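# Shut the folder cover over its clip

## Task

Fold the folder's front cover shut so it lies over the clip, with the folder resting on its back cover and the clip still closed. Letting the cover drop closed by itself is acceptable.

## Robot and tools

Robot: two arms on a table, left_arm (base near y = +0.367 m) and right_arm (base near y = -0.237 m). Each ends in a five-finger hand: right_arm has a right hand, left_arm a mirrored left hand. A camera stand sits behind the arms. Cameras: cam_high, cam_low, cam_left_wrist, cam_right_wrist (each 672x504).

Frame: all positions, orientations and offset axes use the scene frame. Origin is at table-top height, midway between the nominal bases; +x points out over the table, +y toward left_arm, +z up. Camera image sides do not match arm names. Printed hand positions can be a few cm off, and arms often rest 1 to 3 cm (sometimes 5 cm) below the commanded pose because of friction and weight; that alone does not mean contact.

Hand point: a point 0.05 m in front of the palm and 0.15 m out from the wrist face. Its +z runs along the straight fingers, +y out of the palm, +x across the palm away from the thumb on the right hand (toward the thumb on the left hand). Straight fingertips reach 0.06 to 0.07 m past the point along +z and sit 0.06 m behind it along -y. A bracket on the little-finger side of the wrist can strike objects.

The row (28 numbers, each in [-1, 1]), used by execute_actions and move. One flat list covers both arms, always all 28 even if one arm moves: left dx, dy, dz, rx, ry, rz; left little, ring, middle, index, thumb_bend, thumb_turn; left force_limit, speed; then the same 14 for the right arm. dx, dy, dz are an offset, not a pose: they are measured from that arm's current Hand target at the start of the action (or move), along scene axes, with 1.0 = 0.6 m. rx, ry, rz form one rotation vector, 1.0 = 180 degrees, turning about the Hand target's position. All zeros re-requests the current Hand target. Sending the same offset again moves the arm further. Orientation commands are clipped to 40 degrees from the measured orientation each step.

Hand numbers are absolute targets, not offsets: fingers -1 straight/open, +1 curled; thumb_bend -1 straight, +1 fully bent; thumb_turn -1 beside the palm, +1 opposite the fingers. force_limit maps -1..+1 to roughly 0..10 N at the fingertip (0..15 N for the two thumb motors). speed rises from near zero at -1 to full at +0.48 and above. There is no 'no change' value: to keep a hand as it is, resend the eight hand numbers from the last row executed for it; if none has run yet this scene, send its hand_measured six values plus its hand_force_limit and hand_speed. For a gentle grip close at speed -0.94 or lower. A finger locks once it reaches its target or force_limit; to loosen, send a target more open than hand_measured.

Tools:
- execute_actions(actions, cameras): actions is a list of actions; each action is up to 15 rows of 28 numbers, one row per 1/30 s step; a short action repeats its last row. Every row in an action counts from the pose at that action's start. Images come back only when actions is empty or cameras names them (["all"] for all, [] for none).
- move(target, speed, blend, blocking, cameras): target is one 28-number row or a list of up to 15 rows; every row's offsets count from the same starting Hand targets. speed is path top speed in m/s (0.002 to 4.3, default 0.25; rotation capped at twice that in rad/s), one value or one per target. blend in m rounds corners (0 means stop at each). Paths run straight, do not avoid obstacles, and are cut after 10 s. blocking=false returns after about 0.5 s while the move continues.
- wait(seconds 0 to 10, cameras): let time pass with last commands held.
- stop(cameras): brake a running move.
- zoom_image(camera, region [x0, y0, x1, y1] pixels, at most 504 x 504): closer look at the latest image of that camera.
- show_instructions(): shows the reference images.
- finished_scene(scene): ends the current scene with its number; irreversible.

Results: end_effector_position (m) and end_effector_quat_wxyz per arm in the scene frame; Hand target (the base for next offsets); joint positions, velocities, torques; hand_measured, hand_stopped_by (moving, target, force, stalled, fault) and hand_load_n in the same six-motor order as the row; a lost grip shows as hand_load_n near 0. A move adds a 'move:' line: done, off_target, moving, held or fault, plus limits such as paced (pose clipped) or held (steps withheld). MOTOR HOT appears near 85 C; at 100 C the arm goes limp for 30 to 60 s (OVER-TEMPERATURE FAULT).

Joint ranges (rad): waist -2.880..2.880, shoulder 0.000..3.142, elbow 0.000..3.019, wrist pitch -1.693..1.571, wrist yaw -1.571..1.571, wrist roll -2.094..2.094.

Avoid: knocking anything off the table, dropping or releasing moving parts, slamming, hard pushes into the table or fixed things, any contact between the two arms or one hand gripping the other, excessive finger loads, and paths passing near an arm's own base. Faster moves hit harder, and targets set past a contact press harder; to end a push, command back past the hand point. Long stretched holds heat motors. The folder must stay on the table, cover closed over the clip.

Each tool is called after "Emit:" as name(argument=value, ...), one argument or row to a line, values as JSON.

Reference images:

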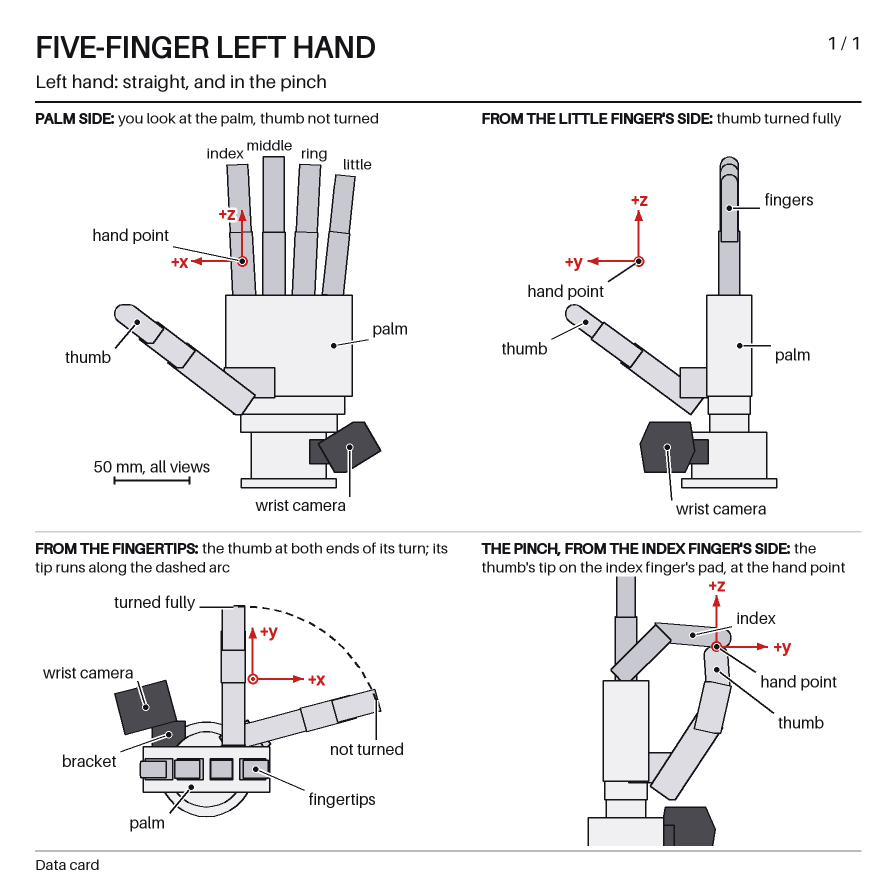

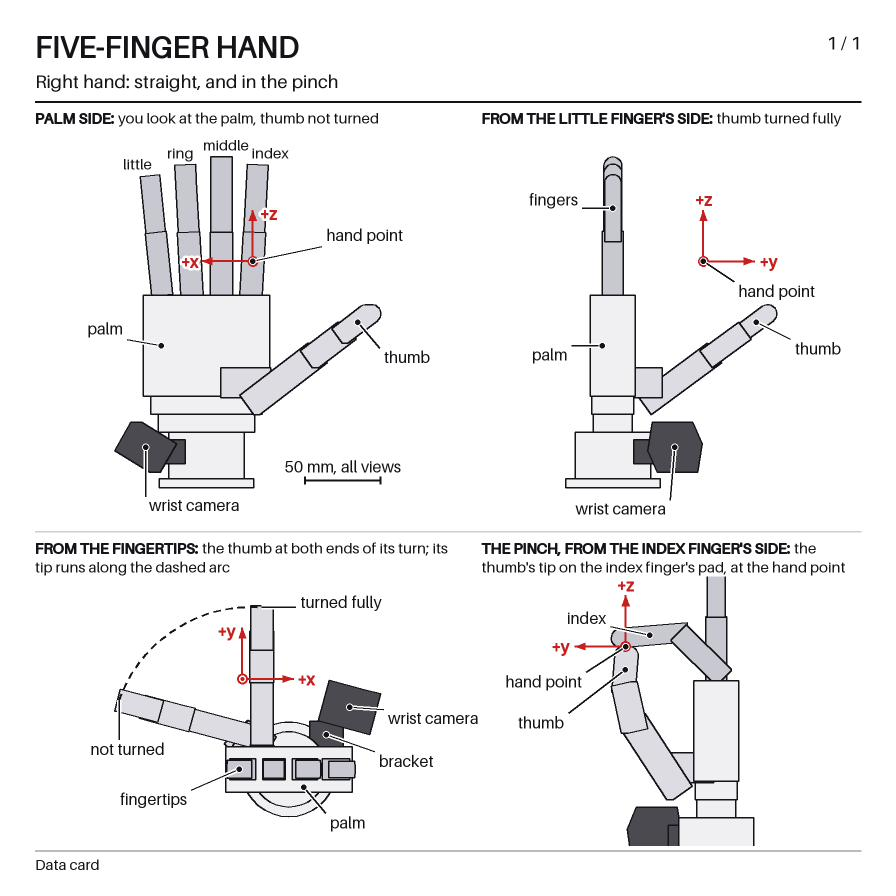

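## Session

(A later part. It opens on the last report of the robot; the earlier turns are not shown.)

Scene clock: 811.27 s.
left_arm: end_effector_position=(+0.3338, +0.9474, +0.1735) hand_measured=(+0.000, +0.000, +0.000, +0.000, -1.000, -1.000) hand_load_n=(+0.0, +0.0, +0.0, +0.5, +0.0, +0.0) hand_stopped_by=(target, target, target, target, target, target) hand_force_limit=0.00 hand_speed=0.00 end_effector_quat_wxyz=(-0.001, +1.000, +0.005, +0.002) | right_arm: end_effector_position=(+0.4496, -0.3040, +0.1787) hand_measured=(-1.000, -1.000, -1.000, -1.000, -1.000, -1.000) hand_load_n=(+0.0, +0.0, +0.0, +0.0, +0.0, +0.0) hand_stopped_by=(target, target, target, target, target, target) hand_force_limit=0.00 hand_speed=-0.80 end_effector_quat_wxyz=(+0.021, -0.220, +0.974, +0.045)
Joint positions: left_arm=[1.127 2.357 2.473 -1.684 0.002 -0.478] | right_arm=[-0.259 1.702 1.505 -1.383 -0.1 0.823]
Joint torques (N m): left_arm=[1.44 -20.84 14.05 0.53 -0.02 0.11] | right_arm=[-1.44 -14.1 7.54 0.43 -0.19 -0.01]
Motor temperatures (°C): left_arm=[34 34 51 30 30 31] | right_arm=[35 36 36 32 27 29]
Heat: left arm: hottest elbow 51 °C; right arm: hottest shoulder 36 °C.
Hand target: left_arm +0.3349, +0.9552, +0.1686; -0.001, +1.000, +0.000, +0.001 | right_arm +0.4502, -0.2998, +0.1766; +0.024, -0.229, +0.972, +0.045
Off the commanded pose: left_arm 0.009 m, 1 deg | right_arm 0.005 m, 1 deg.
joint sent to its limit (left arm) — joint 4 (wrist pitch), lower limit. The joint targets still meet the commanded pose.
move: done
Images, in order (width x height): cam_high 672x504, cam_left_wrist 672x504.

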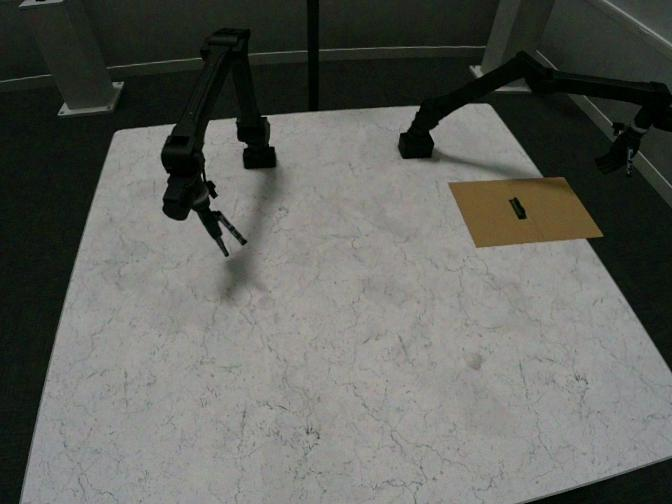

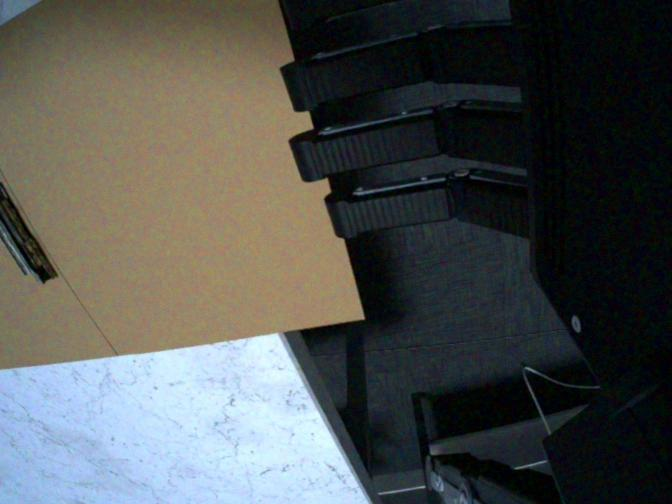

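Emit:
move(
  target=[0,0,-0.295,0,0,0,0,0,0,0,-1,-1,0,0,0,0,0,0,0,0,-1,-1,-1,-1,-1,-1,0,-0.8],
  cameras=["cam_left_wrist","cam_high"],
  speed=0.15,
)

Emit:
zoom_image(
  camera="cam_high",
  region=[420, 110, 672, 310],
)

Scene clock: 832.50 s.
left_arm: end_effector_position=(+0.3371, +0.9541, +0.0048) hand_measured=(+0.000, +0.000, +0.000, +0.000, -1.000, -1.000) hand_load_n=(+0.0, +0.0, +0.0, +0.5, +0.0, +0.0) hand_stopped_by=(target, target, target, target, target, target) hand_force_limit=0.00 hand_speed=0.00 end_effector_quat_wxyz=(-0.003, +1.000, +0.005, +0.003) | right_arm: end_effector_position=(+0.4496, -0.3040, +0.1787) hand_measured=(-1.000, -1.000, -1.000, -1.000, -1.000, -1.000) hand_load_n=(+0.0, +0.0, +0.0, +0.0, +0.0, +0.0) hand_stopped_by=(target, target, target, target, target, target) hand_force_limit=0.00 hand_speed=-0.80 end_effector_quat_wxyz=(+0.021, -0.220, +0.974, +0.045)
Joint positions: left_arm=[1.127 2.437 2.176 -1.303 0.002 -0.478] | right_arm=[-0.259 1.702 1.505 -1.383 -0.1 0.823]
Joint torques (N m): left_arm=[1.9 -21.83 9.92 1.16 -0.03 0.09] | right_arm=[-1.49 -14.21 7.54 0.44 -0.18 -0.01]
Heat: left arm: hottest elbow 54 °C; right arm: hottest shoulder 36 °C.
Hand target: left_arm +0.3349, +0.9551, -0.0084; -0.001, +1.000, +0.000, +0.001 | right_arm +0.4502, -0.2998, +0.1766; +0.024, -0.229, +0.972, +0.045
Off the commanded pose: left_arm 0.013 m, 1 deg | right_arm 0.005 m, 1 deg.
move: off_target (left_arm)
Images, in order (width x height): cam_high 672x504, cam_left_wrist 672x504.

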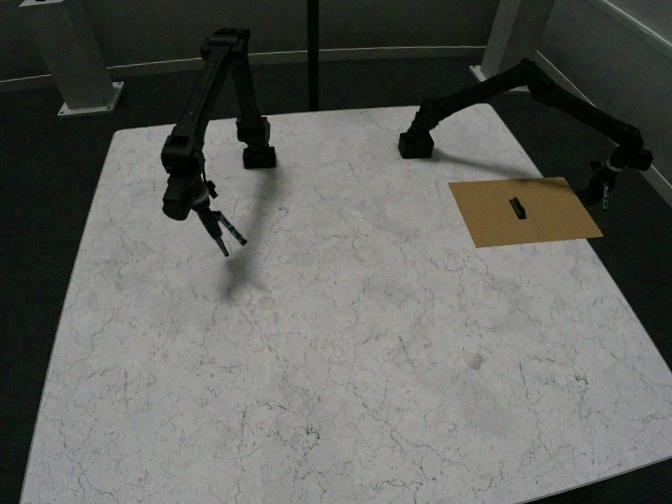

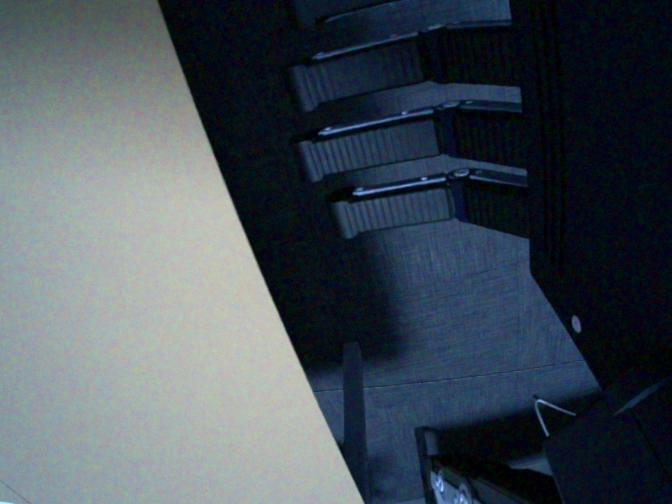

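Scaled by 2.000.

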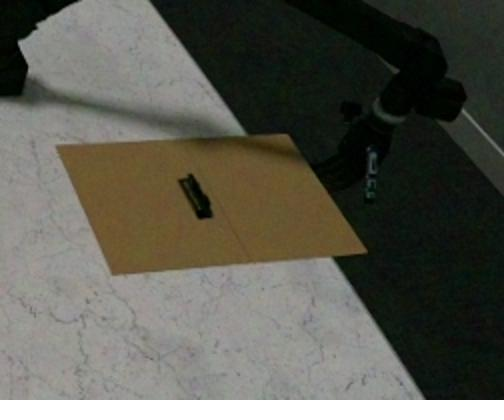

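Emit:
move(
  target=[
    [0,0,-0.03,0,0,0,0,0,0,0,-1,-1,0,0,0,0,0,0,0,0,-1,-1,-1,-1,-1,-1,0,-0.8],
    [0,-0.15,-0.03,0,0,0,0,0,0,0,-1,-1,0,0,0,0,0,0,0,0,-1,-1,-1,-1,-1,-1,0,-0.8],
  ],
  cameras=["cam_left_wrist","cam_high"],
  speed=0.1,
)

Emit:
zoom_image(
  camera="cam_high",
  region=[480, 130, 660, 270],
)

Scene clock: 853.97 s.
left_arm: end_effector_position=(+0.3288, +0.8671, -0.0262) hand_measured=(+0.000, +0.000, +0.000, +0.000, -1.000, -1.000) hand_load_n=(+0.0, +0.0, +0.0, +0.0, +0.0, +0.0) hand_stopped_by=(target, target, target, target, target, target) hand_force_limit=0.00 hand_speed=0.00 end_effector_quat_wxyz=(+0.004, +1.000, -0.001, -0.001) | right_arm: end_effector_position=(+0.4496, -0.3040, +0.1787) hand_measured=(-1.000, -1.000, -1.000, -1.000, -1.000, -1.000) hand_load_n=(+0.0, +0.0, +0.0, +0.0, +0.0, +0.0) hand_stopped_by=(target, target, target, target, target, target) hand_force_limit=0.00 hand_speed=-0.80 end_effector_quat_wxyz=(+0.021, -0.220, +0.974, +0.045)
Joint positions: left_arm=[1.077 2.256 1.746 -1.068 0.002 -0.514] | right_arm=[-0.259 1.702 1.505 -1.383 -0.1 0.823]
Joint torques (N m): left_arm=[0.5 -20.54 8.31 1.17 -0.02 -0.09] | right_arm=[-1.49 -14.15 7.53 0.46 -0.18 0]
Heat: left arm: hottest elbow 53 °C; right arm: hottest shoulder 36 °C.
Hand target: left_arm +0.3350, +0.8651, -0.0263; +0.000, +1.000, +0.000, +0.001 | right_arm +0.4502, -0.2998, +0.1766; +0.024, -0.229, +0.972, +0.045
Off the commanded pose: left_arm 0.006 m, 1 deg | right_arm 0.005 m, 1 deg.
move: done
Images, in order (width x height): cam_high 672x504, cam_left_wrist 672x504.

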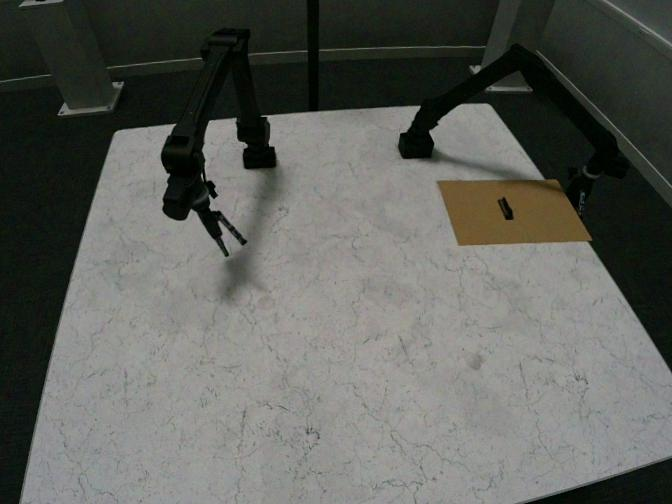

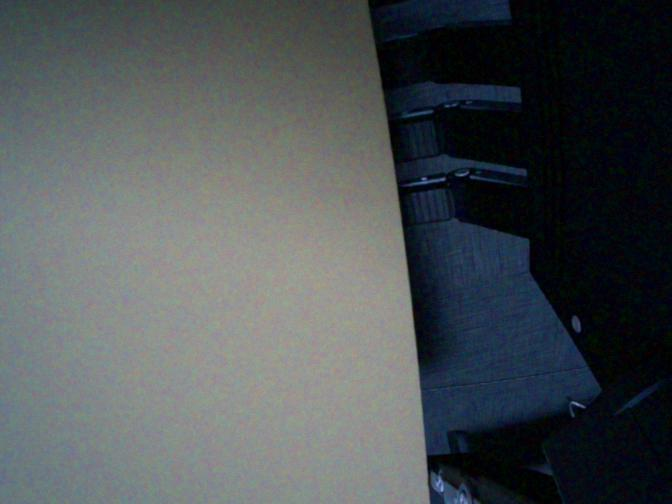

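Scaled by 2.800.

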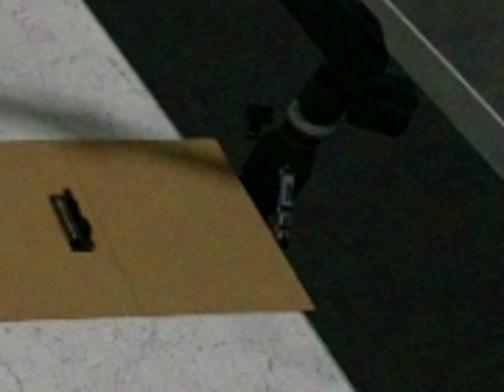

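Emit:
move(
  target=[
    [0,0.14,0,0,0,0,0,0,0,0,-1,-1,0,0,0,0,0,0,0,0,-1,-1,-1,-1,-1,-1,0,-0.8],
    [0,0.14,0.38,0,0,0,0,0,0,0,-1,-1,0,0,0,0,0,0,0,0,-1,-1,-1,-1,-1,-1,0,-0.8],
    [0.167,-0.275,0.3,0,0,0,0,0,0,0,-1,-1,0,0,0,0,0,0,0,0,-1,-1,-1,-1,-1,-1,0,-0.8],
    [0.167,-0.275,0.19,0,0,0,-1,-1,-1,-1,-1,-1,0,0,0,0,0,0,0,0,-1,-1,-1,-1,-1,-1,0,-0.8],
  ],
  cameras=["cam_left_wrist","cam_high"],
  speed=[0.1,0.25,0.25,0.2],
)

Emit:
zoom_image(
  camera="cam_high",
  region=[420, 110, 672, 310],
)

Scene clock: 937.20 s.
left_arm: end_effector_position=(+0.4365, +0.6962, +0.0981) hand_measured=(-1.000, -1.000, -1.000, -1.000, -1.000, -1.000) hand_load_n=(+0.0, +0.0, +0.0, +0.0, -0.5, +0.0) hand_stopped_by=(target, target, target, target, target, target) hand_force_limit=0.00 hand_speed=0.00 end_effector_quat_wxyz=(-0.003, +1.000, -0.010, +0.005) | right_arm: end_effector_position=(+0.4496, -0.3040, +0.1787) hand_measured=(-1.000, -1.000, -1.000, -1.000, -1.000, -1.000) hand_load_n=(+0.0, -0.5, +0.0, +0.0, +0.0, +0.0) hand_stopped_by=(target, target, target, target, target, target) hand_force_limit=0.00 hand_speed=-0.80 end_effector_quat_wxyz=(+0.021, -0.220, +0.974, +0.045)
Joint positions: left_arm=[0.763 1.939 1.562 -1.182 0.002 -0.811] | right_arm=[-0.259 1.702 1.505 -1.383 -0.1 0.823]
Joint torques (N m): left_arm=[2.14 -16.09 9.28 1.26 -0.06 -0.1] | right_arm=[-1.38 -14.15 7.53 0.47 -0.18 -0.01]
Motor temperatures (°C): left_arm=[33 42 49 30 30 31] | right_arm=[35 36 36 32 27 29]
Heat: left arm: hottest elbow 49 °C; right arm: hottest shoulder 36 °C.
Hand target: left_arm +0.4353, +0.7002, +0.0877; -0.001, +1.000, +0.000, +0.001 | right_arm +0.4502, -0.2998, +0.1766; +0.024, -0.229, +0.972, +0.045
Off the commanded pose: left_arm 0.011 m, 1 deg | right_arm 0.005 m, 1 deg.
move: off_target (left_arm); target 4's new numbers were sent with left_arm's hand 0.011 m and 1 deg from that target
Images, in order (width x height): cam_high 672x504, cam_left_wrist 672x504.

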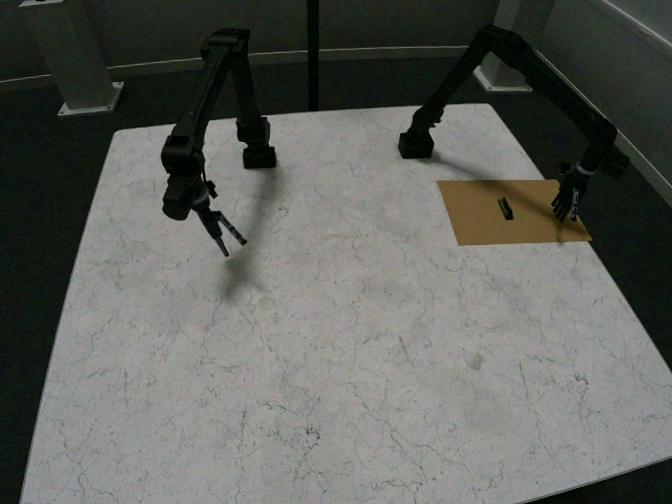

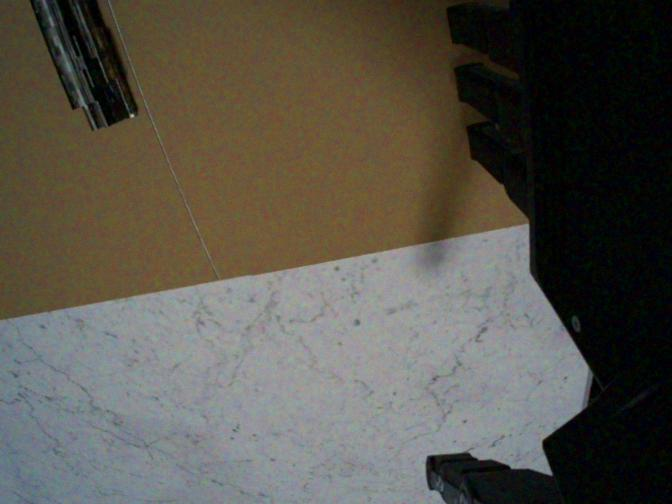

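Scaled by 2.000.

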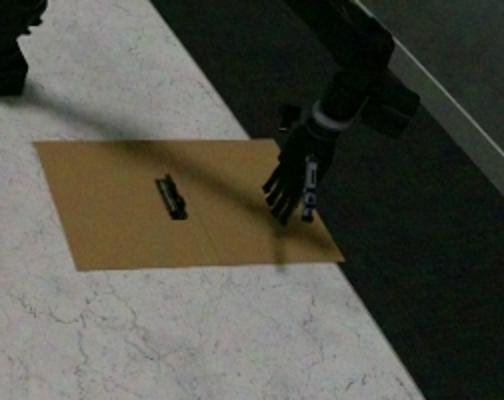

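Emit:
move(
  target=[
    [0,-0.075,-0.02,0,0,0,-1,-1,-1,-1,-1,-1,0,0,0,0,0,0,0,0,-1,-1,-1,-1,-1,-1,0,-0.8],
    [0,-0.075,-0.053,0,0,0,-1,-1,-1,-1,-1,-1,0,0,0,0,0,0,0,0,-1,-1,-1,-1,-1,-1,0,-0.8],
    [0,0.025,-0.053,0,0,0,-1,-1,-1,-1,-1,-1,0,0,0,0,0,0,0,0,-1,-1,-1,-1,-1,-1,0,-0.8],
  ],
  cameras=["cam_left_wrist","cam_high"],
  speed=[0.15,0.06,0.06],
)

Emit:
zoom_image(
  camera="cam_high",
  region=[420, 110, 672, 310],
)

Scene clock: 954.83 s.
left_arm: end_effector_position=(+0.4387, +0.7031, +0.0735) hand_measured=(-1.000, -1.000, -1.000, -1.000, -1.000, -1.000) hand_load_n=(+0.0, +0.0, -1.5, +0.0, -0.5, +0.0) hand_stopped_by=(target, target, target, target, target, target) hand_force_limit=0.00 hand_speed=0.00 end_effector_quat_wxyz=(-0.008, +1.000, +0.000, +0.013) | right_arm: end_effector_position=(+0.4496, -0.3040, +0.1787) hand_measured=(-1.000, -1.000, -1.000, -1.000, -1.000, -1.000) hand_load_n=(+0.0, +0.0, +0.0, +0.0, +0.0, +0.0) hand_stopped_by=(target, target, target, target, target, target) hand_force_limit=0.00 hand_speed=-0.80 end_effector_quat_wxyz=(+0.021, -0.220, +0.974, +0.045)
Joint positions: left_arm=[0.772 1.965 1.532 -1.108 0.007 -0.822] | right_arm=[-0.259 1.702 1.505 -1.383 -0.1 0.823]
Joint torques (N m): left_arm=[2.9 -13.16 11.71 0.55 -0.25 0.17] | right_arm=[-1.38 -14.21 7.51 0.44 -0.18 -0.01]
Heat: left arm: hottest elbow 48 °C; right arm: hottest shoulder 36 °C.
Hand target: left_arm +0.4353, +0.7151, +0.0560; +0.000, +1.000, +0.000, +0.001 | right_arm +0.4502, -0.2998, +0.1766; +0.024, -0.229, +0.972, +0.045
Off the commanded pose: left_arm 0.022 m, 2 deg | right_arm 0.005 m, 1 deg.
move: off_target (left_arm)
Images, in order (width x height): cam_high 672x504, cam_left_wrist 672x504.

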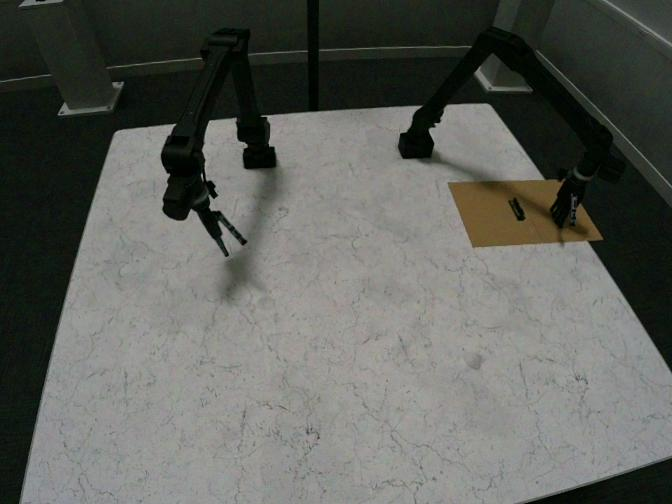

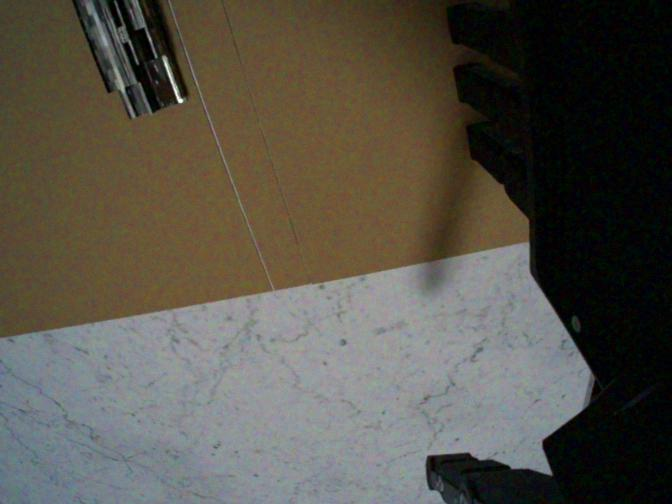

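Scaled by 2.000.

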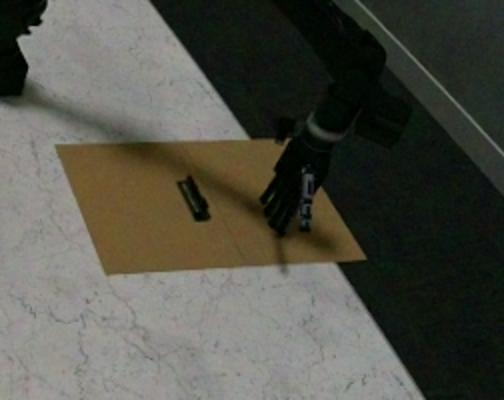

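Emit:
move(
  target=[
    [0,0.03,0,0,0,0,-1,-1,-1,-1,-1,-1,0,0,0,0,0,0,0,0,-1,-1,-1,-1,-1,-1,0,-0.8],
    [0,0.03,0.03,0,0,0,-1,-1,-1,-1,-1,-1,0,0,0,0,0,0,0,0,-1,-1,-1,-1,-1,-1,0,-0.8],
    [-0.12,0.15,0.20,0,0,0,-1,-1,-1,-1,-1,-1,0,0,0,0,0,0,0,0,-1,-1,-1,-1,-1,-1,0,-0.8],
    [-0.175,0.4,0.20,0,0,0,0,0,0,0,-1,-1,0,0,0,0,0,0,0,0,-1,-1,-1,-1,-1,-1,0,-0.8],
    [-0.175,0.4,-0.115,0,0,0,0,0,0,0,-1,-1,0,0,0,0,0,0,0,0,-1,-1,-1,-1,-1,-1,0,-0.8],
  ],
  cameras=["cam_left_wrist","cam_high"],
  speed=[0.06,0.1,0.25,0.25,0.15],
)

Emit:
zoom_image(
  camera="cam_high",
  region=[480, 130, 660, 270],
)

Scene clock: 985.03 s.
left_arm: end_effector_position=(+0.3270, +0.9572, -0.0005) hand_measured=(+0.000, +0.000, +0.000, +0.000, -1.000, -1.000) hand_load_n=(+0.0, +0.0, +0.0, +0.0, +0.0, +0.0) hand_stopped_by=(target, target, target, target, target, target) hand_force_limit=0.00 hand_speed=0.00 end_effector_quat_wxyz=(-0.003, +1.000, +0.010, +0.002) | right_arm: end_effector_position=(+0.4496, -0.3040, +0.1787) hand_measured=(-1.000, -1.000, -1.000, -1.000, -1.000, -1.000) hand_load_n=(+0.0, +0.0, +0.0, +0.0, -0.5, +0.0) hand_stopped_by=(target, target, target, target, target, target) hand_force_limit=0.00 hand_speed=-0.80 end_effector_quat_wxyz=(+0.021, -0.220, +0.974, +0.045)
Joint positions: left_arm=[1.142 2.435 2.158 -1.287 0.001 -0.472] | right_arm=[-0.259 1.702 1.505 -1.383 -0.1 0.823]
Joint torques (N m): left_arm=[1.08 -21.95 9.94 1.28 0.05 0.15] | right_arm=[-1.44 -14.1 7.56 0.44 -0.18 -0.01]
Heat: left arm: hottest elbow 53 °C; right arm: hottest shoulder 36 °C.
Hand target: left_arm +0.3303, +0.9551, -0.0130; -0.001, +1.000, +0.000, +0.001 | right_arm +0.4502, -0.2998, +0.1766; +0.024, -0.229, +0.972, +0.045
Off the commanded pose: left_arm 0.013 m, 1 deg | right_arm 0.005 m, 1 deg.
move: off_target (left_arm)
Images, in order (width x height): cam_high 672x504, cam_left_wrist 672x504.

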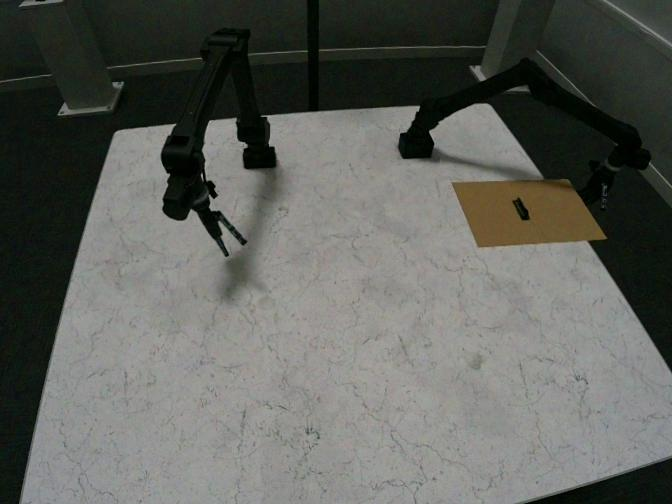

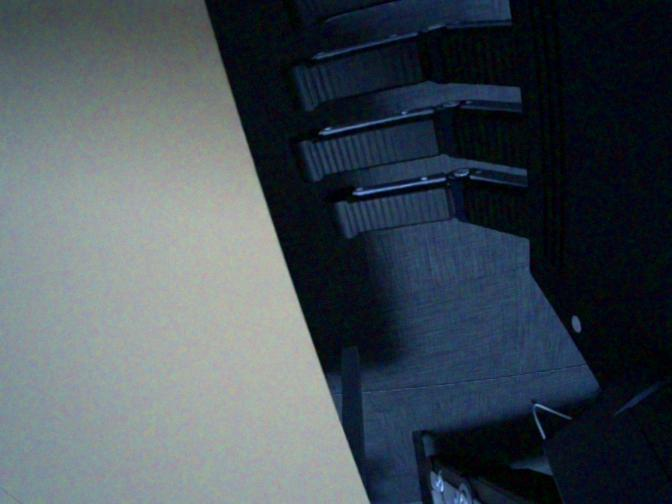

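Scaled by 2.800.

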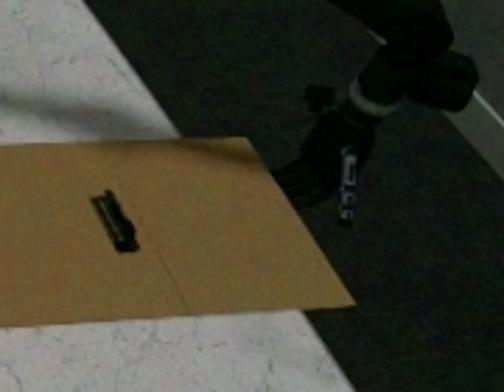

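Emit:
move(
  target=[0,-0.1,0.012,0,0,0,0,0,0,0,-1,-1,0,0,0,0,0,0,0,0,-1,-1,-1,-1,-1,-1,0,-0.8],
  cameras=["cam_left_wrist","cam_high"],
  speed=0.08,
)

Emit:
zoom_image(
  camera="cam_high",
  region=[480, 130, 660, 270],
)

Scene clock: 998.80 s.
left_arm: end_effector_position=(+0.3249, +0.8973, -0.0038) hand_measured=(+0.000, +0.000, +0.000, +0.000, -1.000, -1.000) hand_load_n=(+0.0, +0.0, +0.0, +0.0, +0.0, +0.0) hand_stopped_by=(target, target, target, target, target, target) hand_force_limit=0.00 hand_speed=0.00 end_effector_quat_wxyz=(+0.002, +1.000, -0.003, -0.001) | right_arm: end_effector_position=(+0.4496, -0.3040, +0.1787) hand_measured=(-1.000, -1.000, -1.000, -1.000, -1.000, -1.000) hand_load_n=(+0.0, +0.0, +0.0, +0.0, +0.0, -0.5) hand_stopped_by=(target, target, target, target, target, target) hand_force_limit=0.00 hand_speed=-0.80 end_effector_quat_wxyz=(+0.021, -0.220, +0.974, +0.045)
Joint positions: left_arm=[1.104 2.288 1.872 -1.158 0.001 -0.483] | right_arm=[-0.259 1.702 1.505 -1.383 -0.1 0.823]
Joint torques (N m): left_arm=[0.73 -21.48 8.44 1.21 0.06 -0.08] | right_arm=[-1.49 -14.15 7.51 0.46 -0.18 -0.01]
Heat: left arm: hottest elbow 51 °C; right arm: hottest shoulder 36 °C.
Hand target: left_arm +0.3303, +0.8951, -0.0060; +0.000, +1.000, +0.000, +0.001 | right_arm +0.4502, -0.2998, +0.1766; +0.024, -0.229, +0.972, +0.045
Off the commanded pose: left_arm 0.006 m, 0 deg | right_arm 0.005 m, 1 deg.
move: done
Images, in order (width x height): cam_high 672x504, cam_left_wrist 672x504.

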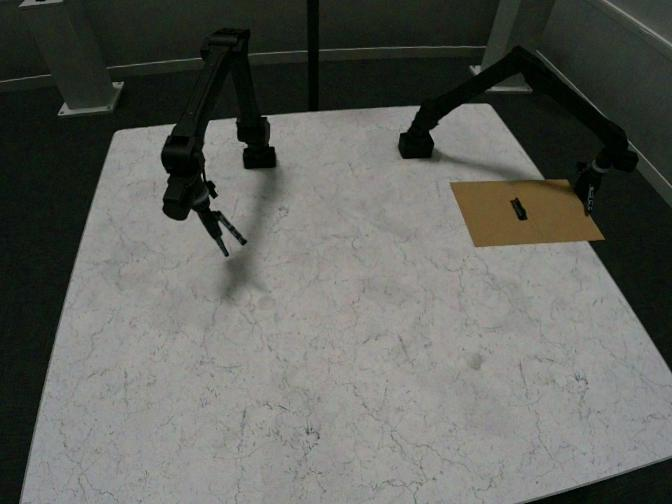

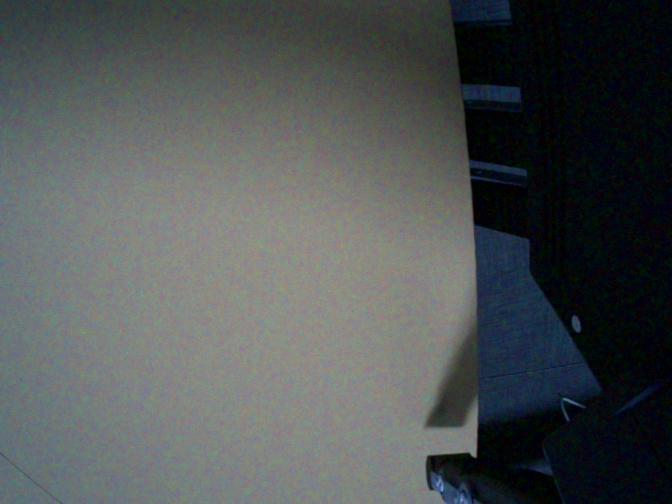

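Scaled by 2.800.

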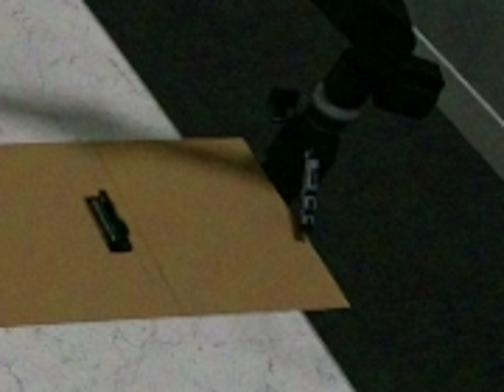

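Emit:
move(
  target=[0,0,0.083,0,0,0,0,0,0,0,-1,-1,0,0,0,0,0,0,0,0,-1,-1,-1,-1,-1,-1,0,-0.8],
  cameras=["cam_left_wrist","cam_high","cam_low"],
  speed=0.08,
)

Emit:
zoom_image(
  camera="cam_high",
  region=[420, 110, 672, 310],
)

Emit:
zoom_image(
  camera="cam_low",
  region=[200, 220, 340, 310],
)

Scene clock: 1026.30 s.
left_arm: end_effector_position=(+0.3202, +0.8885, +0.0319) hand_measured=(+0.000, +0.000, +0.000, +0.000, -1.000, -1.000) hand_load_n=(+0.0, +0.0, +0.0, +0.0, +0.0, +0.5) hand_stopped_by=(target, target, target, target, target, target) hand_force_limit=0.00 hand_speed=0.00 end_effector_quat_wxyz=(+0.009, +1.000, -0.003, -0.004) | right_arm: end_effector_position=(+0.4496, -0.3040, +0.1787) hand_measured=(-1.000, -1.000, -1.000, -1.000, -1.000, -1.000) hand_load_n=(+0.0, +0.0, +0.0, +0.0, +0.0, +0.0) hand_stopped_by=(target, target, target, target, target, target) hand_force_limit=0.00 hand_speed=-0.80 end_effector_quat_wxyz=(+0.021, -0.220, +0.974, +0.045)
Joint positions: left_arm=[1.104 2.234 1.872 -1.229 0.001 -0.484] | right_arm=[-0.259 1.702 1.505 -1.383 -0.1 0.823]
Joint torques (N m): left_arm=[0.79 -21.07 12.37 0.43 0.04 -0.14] | right_arm=[-1.38 -14.15 7.5 0.46 -0.18 -0.01]
Heat: left arm: hottest elbow 48 °C; right arm: hottest shoulder 36 °C.
Hand target: left_arm +0.3303, +0.8951, +0.0439; +0.000, +1.000, +0.000, +0.001 | right_arm +0.4502, -0.2998, +0.1766; +0.024, -0.229, +0.972, +0.045
Off the commanded pose: left_arm 0.017 m, 1 deg | right_arm 0.005 m, 1 deg.
move: off_target (left_arm)
Images, in order (width x height): cam_high 672x504, cam_low 672x504, cam_left_wrist 672x504.

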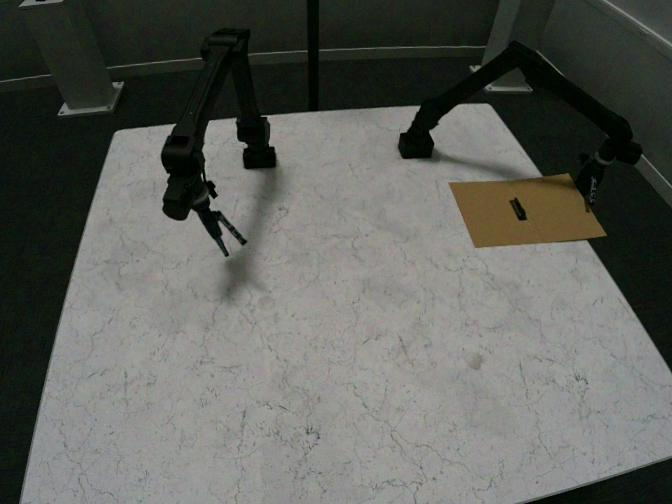

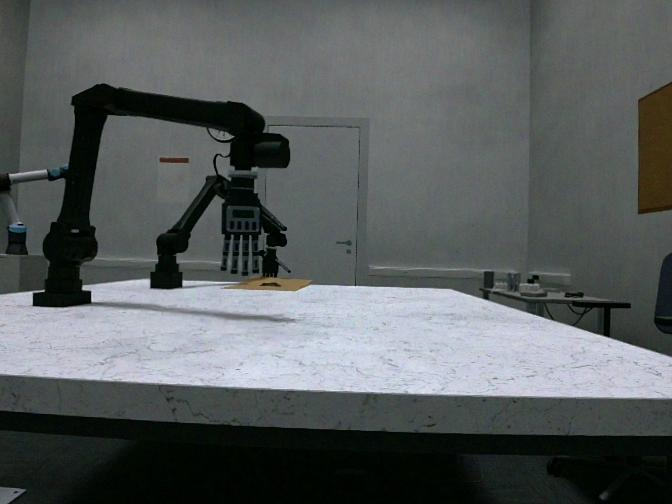

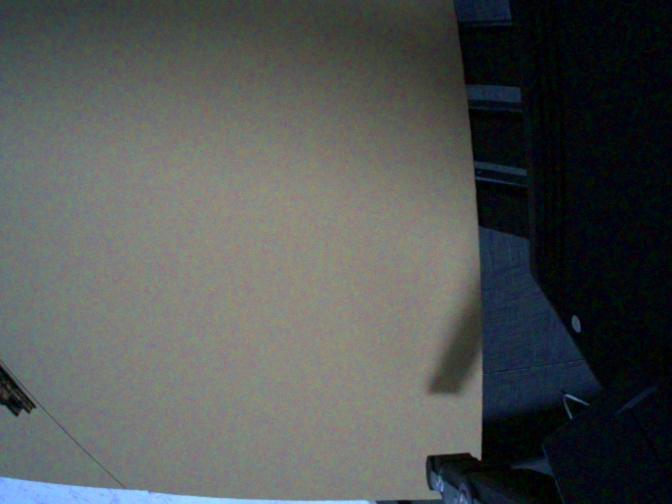

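Scaled by 2.000.

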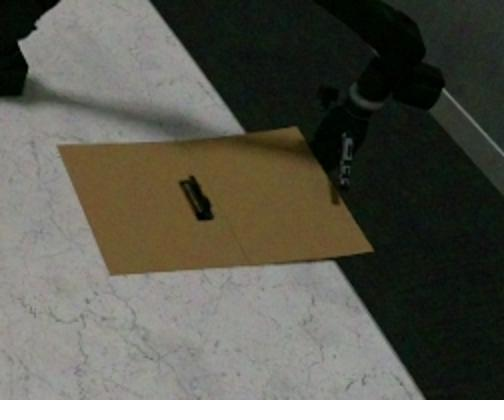

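Scaled by 3.600.

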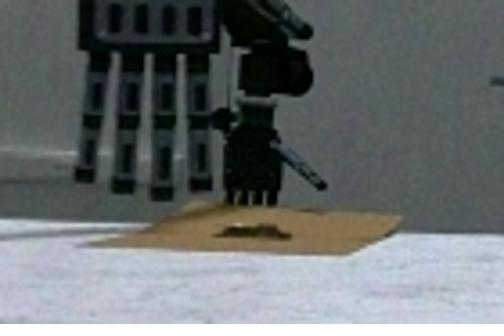

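Emit:
move(
  target=[
    [0,-0.0175,0.0585,0,0,0,0,0,0,0,-1,-1,0,0,0,0,0,0,0,0,-1,-1,-1,-1,-1,-1,0,-0.8],
    [0,-0.05,0.14,0,0,0,0,0,0,0,-1,-1,0,0,0,0,0,0,0,0,-1,-1,-1,-1,-1,-1,0,-0.8],
  ],
  cameras=["cam_left_wrist","cam_high","cam_low"],
  speed=0.08,
  blend=[0.01,0],
)

Emit:
zoom_image(
  camera="cam_high",
  region=[420, 110, 672, 310],
)

Emit:
zoom_image(
  camera="cam_low",
  region=[200, 220, 340, 310],
)

Scene clock: 1100.77 s.
left_arm: end_effector_position=(+0.3211, +0.8656, +0.1201) hand_measured=(+0.000, +0.000, +0.000, +0.000, -1.000, -1.000) hand_load_n=(+0.0, +0.5, +0.5, +0.0, +0.0, +0.0) hand_stopped_by=(target, target, target, target, target, target) hand_force_limit=0.00 hand_speed=0.00 end_effector_quat_wxyz=(+0.004, +1.000, -0.002, -0.001) | right_arm: end_effector_position=(+0.4496, -0.3040, +0.1787) hand_measured=(-1.000, -1.000, -1.000, -1.000, -1.000, -1.000) hand_load_n=(+0.0, +0.0, +0.0, +0.0, +0.0, +0.0) hand_stopped_by=(target, target, target, target, target, target) hand_force_limit=0.00 hand_speed=-0.80 end_effector_quat_wxyz=(+0.021, -0.220, +0.974, +0.045)
Joint positions: left_arm=[1.086 2.094 1.872 -1.356 0.001 -0.505] | right_arm=[-0.259 1.702 1.505 -1.383 -0.1 0.823]
Joint torques (N m): left_arm=[-0.09 -20.19 11.44 0.29 0.05 -0.13] | right_arm=[-1.49 -14.15 7.51 0.44 -0.19 -0.01]
Heat: left arm: hottest elbow 52 °C; right arm: hottest shoulder 36 °C.
Hand target: left_arm +0.3302, +0.8652, +0.1280; -0.001, +1.000, +0.000, +0.001 | right_arm +0.4502, -0.2998, +0.1766; +0.024, -0.229, +0.972, +0.045
Off the commanded pose: left_arm 0.012 m, 1 deg | right_arm 0.005 m, 1 deg.
move: off_target (left_arm)
Images, in order (width x height): cam_high 672x504, cam_low 672x504, cam_left_wrist 672x504.

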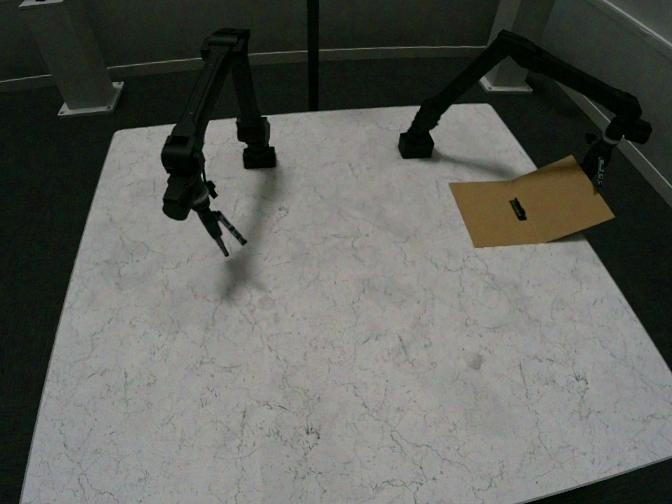

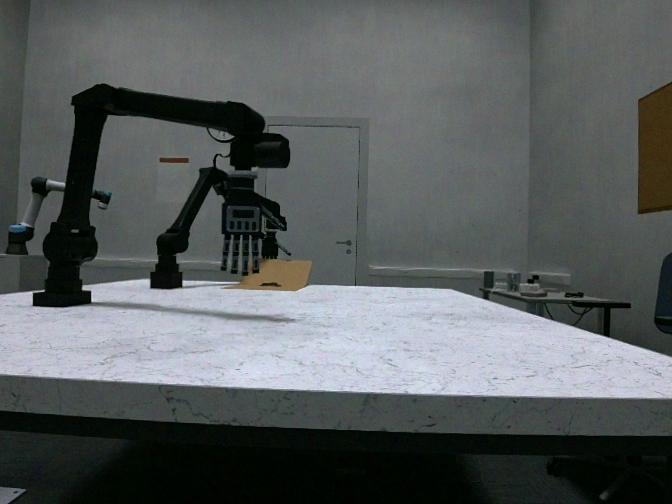

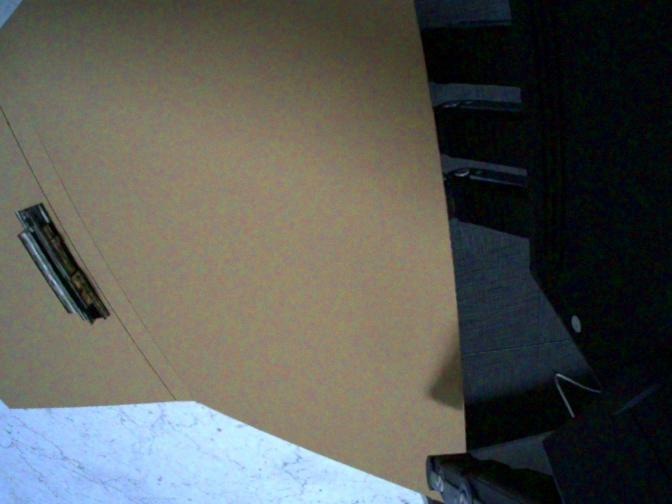

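Scaled by 2.000.

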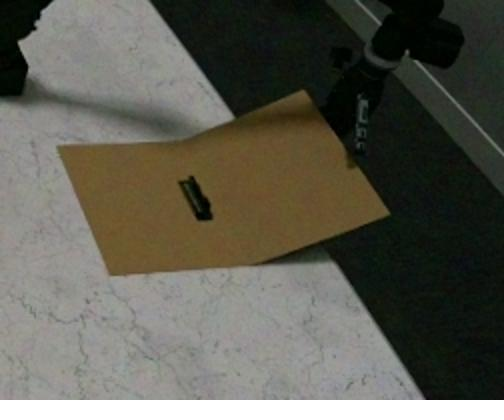

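Scaled by 3.600.

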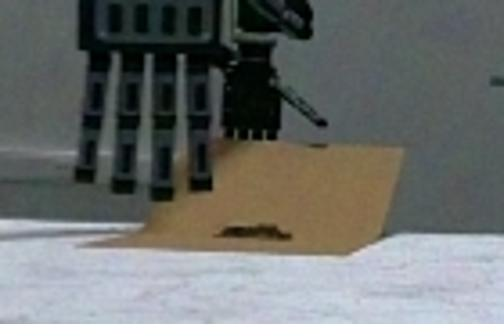

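Emit:
move(
  target=[
    [0,-0.037,0.048,0,0,0,0,0,0,0,-1,-1,0,0,0,0,0,0,0,0,-1,-1,-1,-1,-1,-1,0,-0.8],
    [0,-0.0787,0.09,0,0,0,0,0,0,0,-1,-1,0,0,0,0,0,0,0,0,-1,-1,-1,-1,-1,-1,0,-0.8],
    [0,-0.152,0.14,0,0,0,0,0,0,0,-1,-1,0,0,0,0,0,0,0,0,-1,-1,-1,-1,-1,-1,0,-0.8],
  ],
  cameras=["cam_left_wrist","cam_high","cam_low"],
  speed=0.08,
  blend=[0.01,0.01,0],
)

Emit:
zoom_image(
  camera="cam_high",
  region=[420, 110, 672, 310],
)

Emit:
zoom_image(
  camera="cam_low",
  region=[200, 220, 340, 310],
)

Scene clock: 1117.80 s.
left_arm: end_effector_position=(+0.3274, +0.7819, +0.2129) hand_measured=(+0.000, +0.000, +0.000, +0.000, -1.000, -1.000) hand_load_n=(+0.0, +0.0, +0.5, +0.0, +0.0, +0.0) hand_stopped_by=(target, target, target, target, target, target) hand_force_limit=0.00 hand_speed=0.00 end_effector_quat_wxyz=(-0.007, +1.000, -0.002, +0.005) | right_arm: end_effector_position=(+0.4496, -0.3040, +0.1787) hand_measured=(-1.000, -1.000, -1.000, -1.000, -1.000, -1.000) hand_load_n=(+0.0, +0.0, +0.0, +0.0, +0.0, +0.0) hand_stopped_by=(target, target, target, target, target, target) hand_force_limit=0.00 hand_speed=-0.80 end_effector_quat_wxyz=(+0.021, -0.220, +0.974, +0.045)
Joint positions: left_arm=[1.005 1.841 1.727 -1.44 0.001 -0.585] | right_arm=[-0.259 1.702 1.505 -1.383 -0.1 0.823]
Joint torques (N m): left_arm=[-0.26 -16.73 9.5 0.51 0.01 -0.13] | right_arm=[-1.38 -14.21 7.54 0.44 -0.18 -0.01]
Heat: left arm: hottest elbow 52 °C; right arm: hottest shoulder 36 °C.
Hand target: left_arm +0.3302, +0.7739, +0.2119; +0.000, +1.000, +0.000, +0.001 | right_arm +0.4502, -0.2998, +0.1766; +0.024, -0.229, +0.972, +0.045
Off the commanded pose: left_arm 0.008 m, 1 deg | right_arm 0.005 m, 1 deg.
move: done
Images, in order (width x height): cam_high 672x504, cam_low 672x504, cam_left_wrist 672x504.

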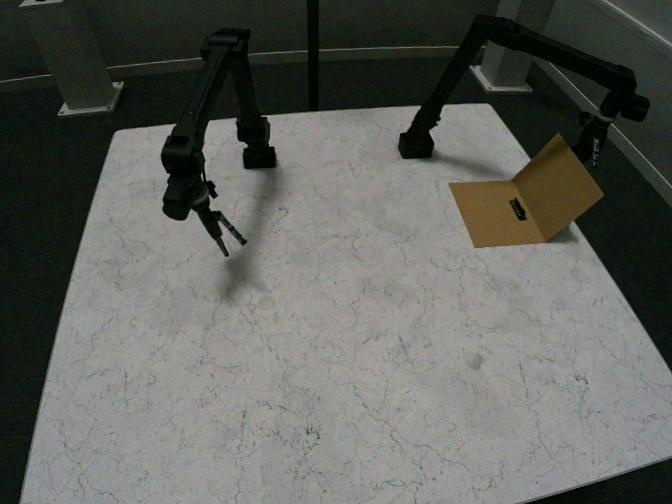

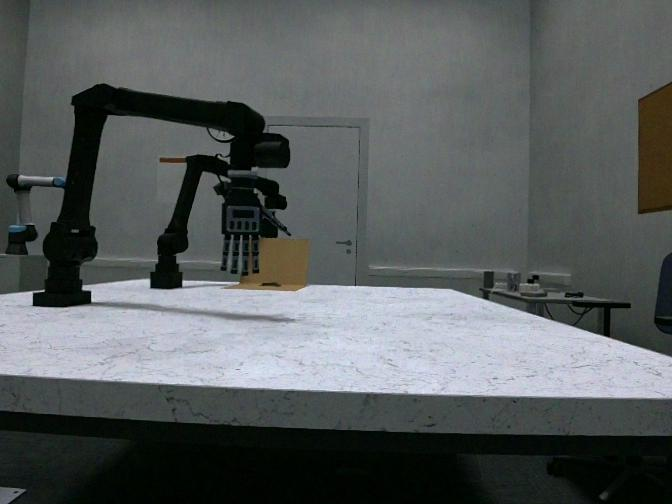

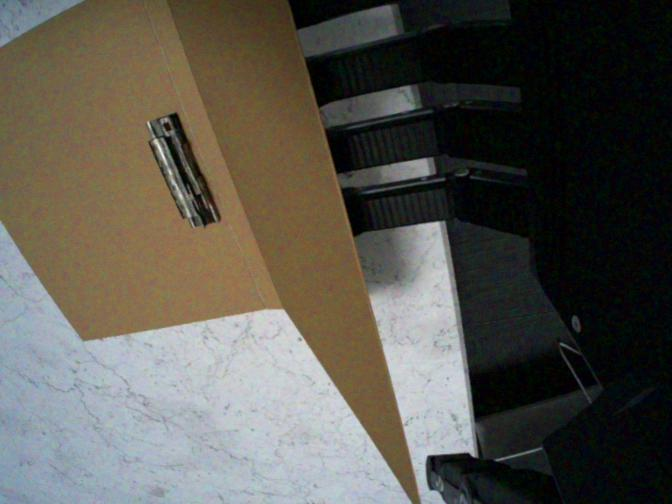

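Scaled by 2.000.

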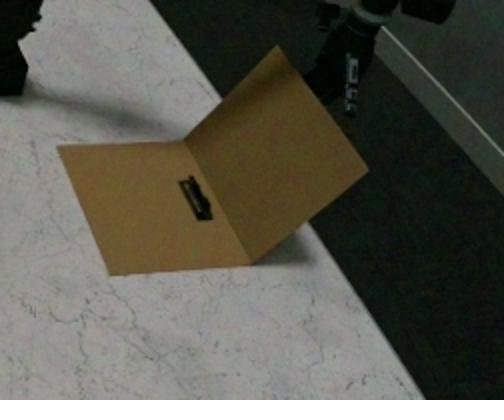

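Scaled by 3.600.

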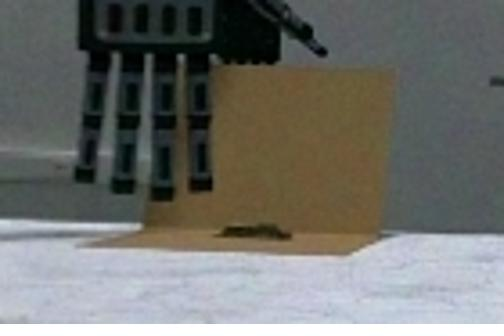

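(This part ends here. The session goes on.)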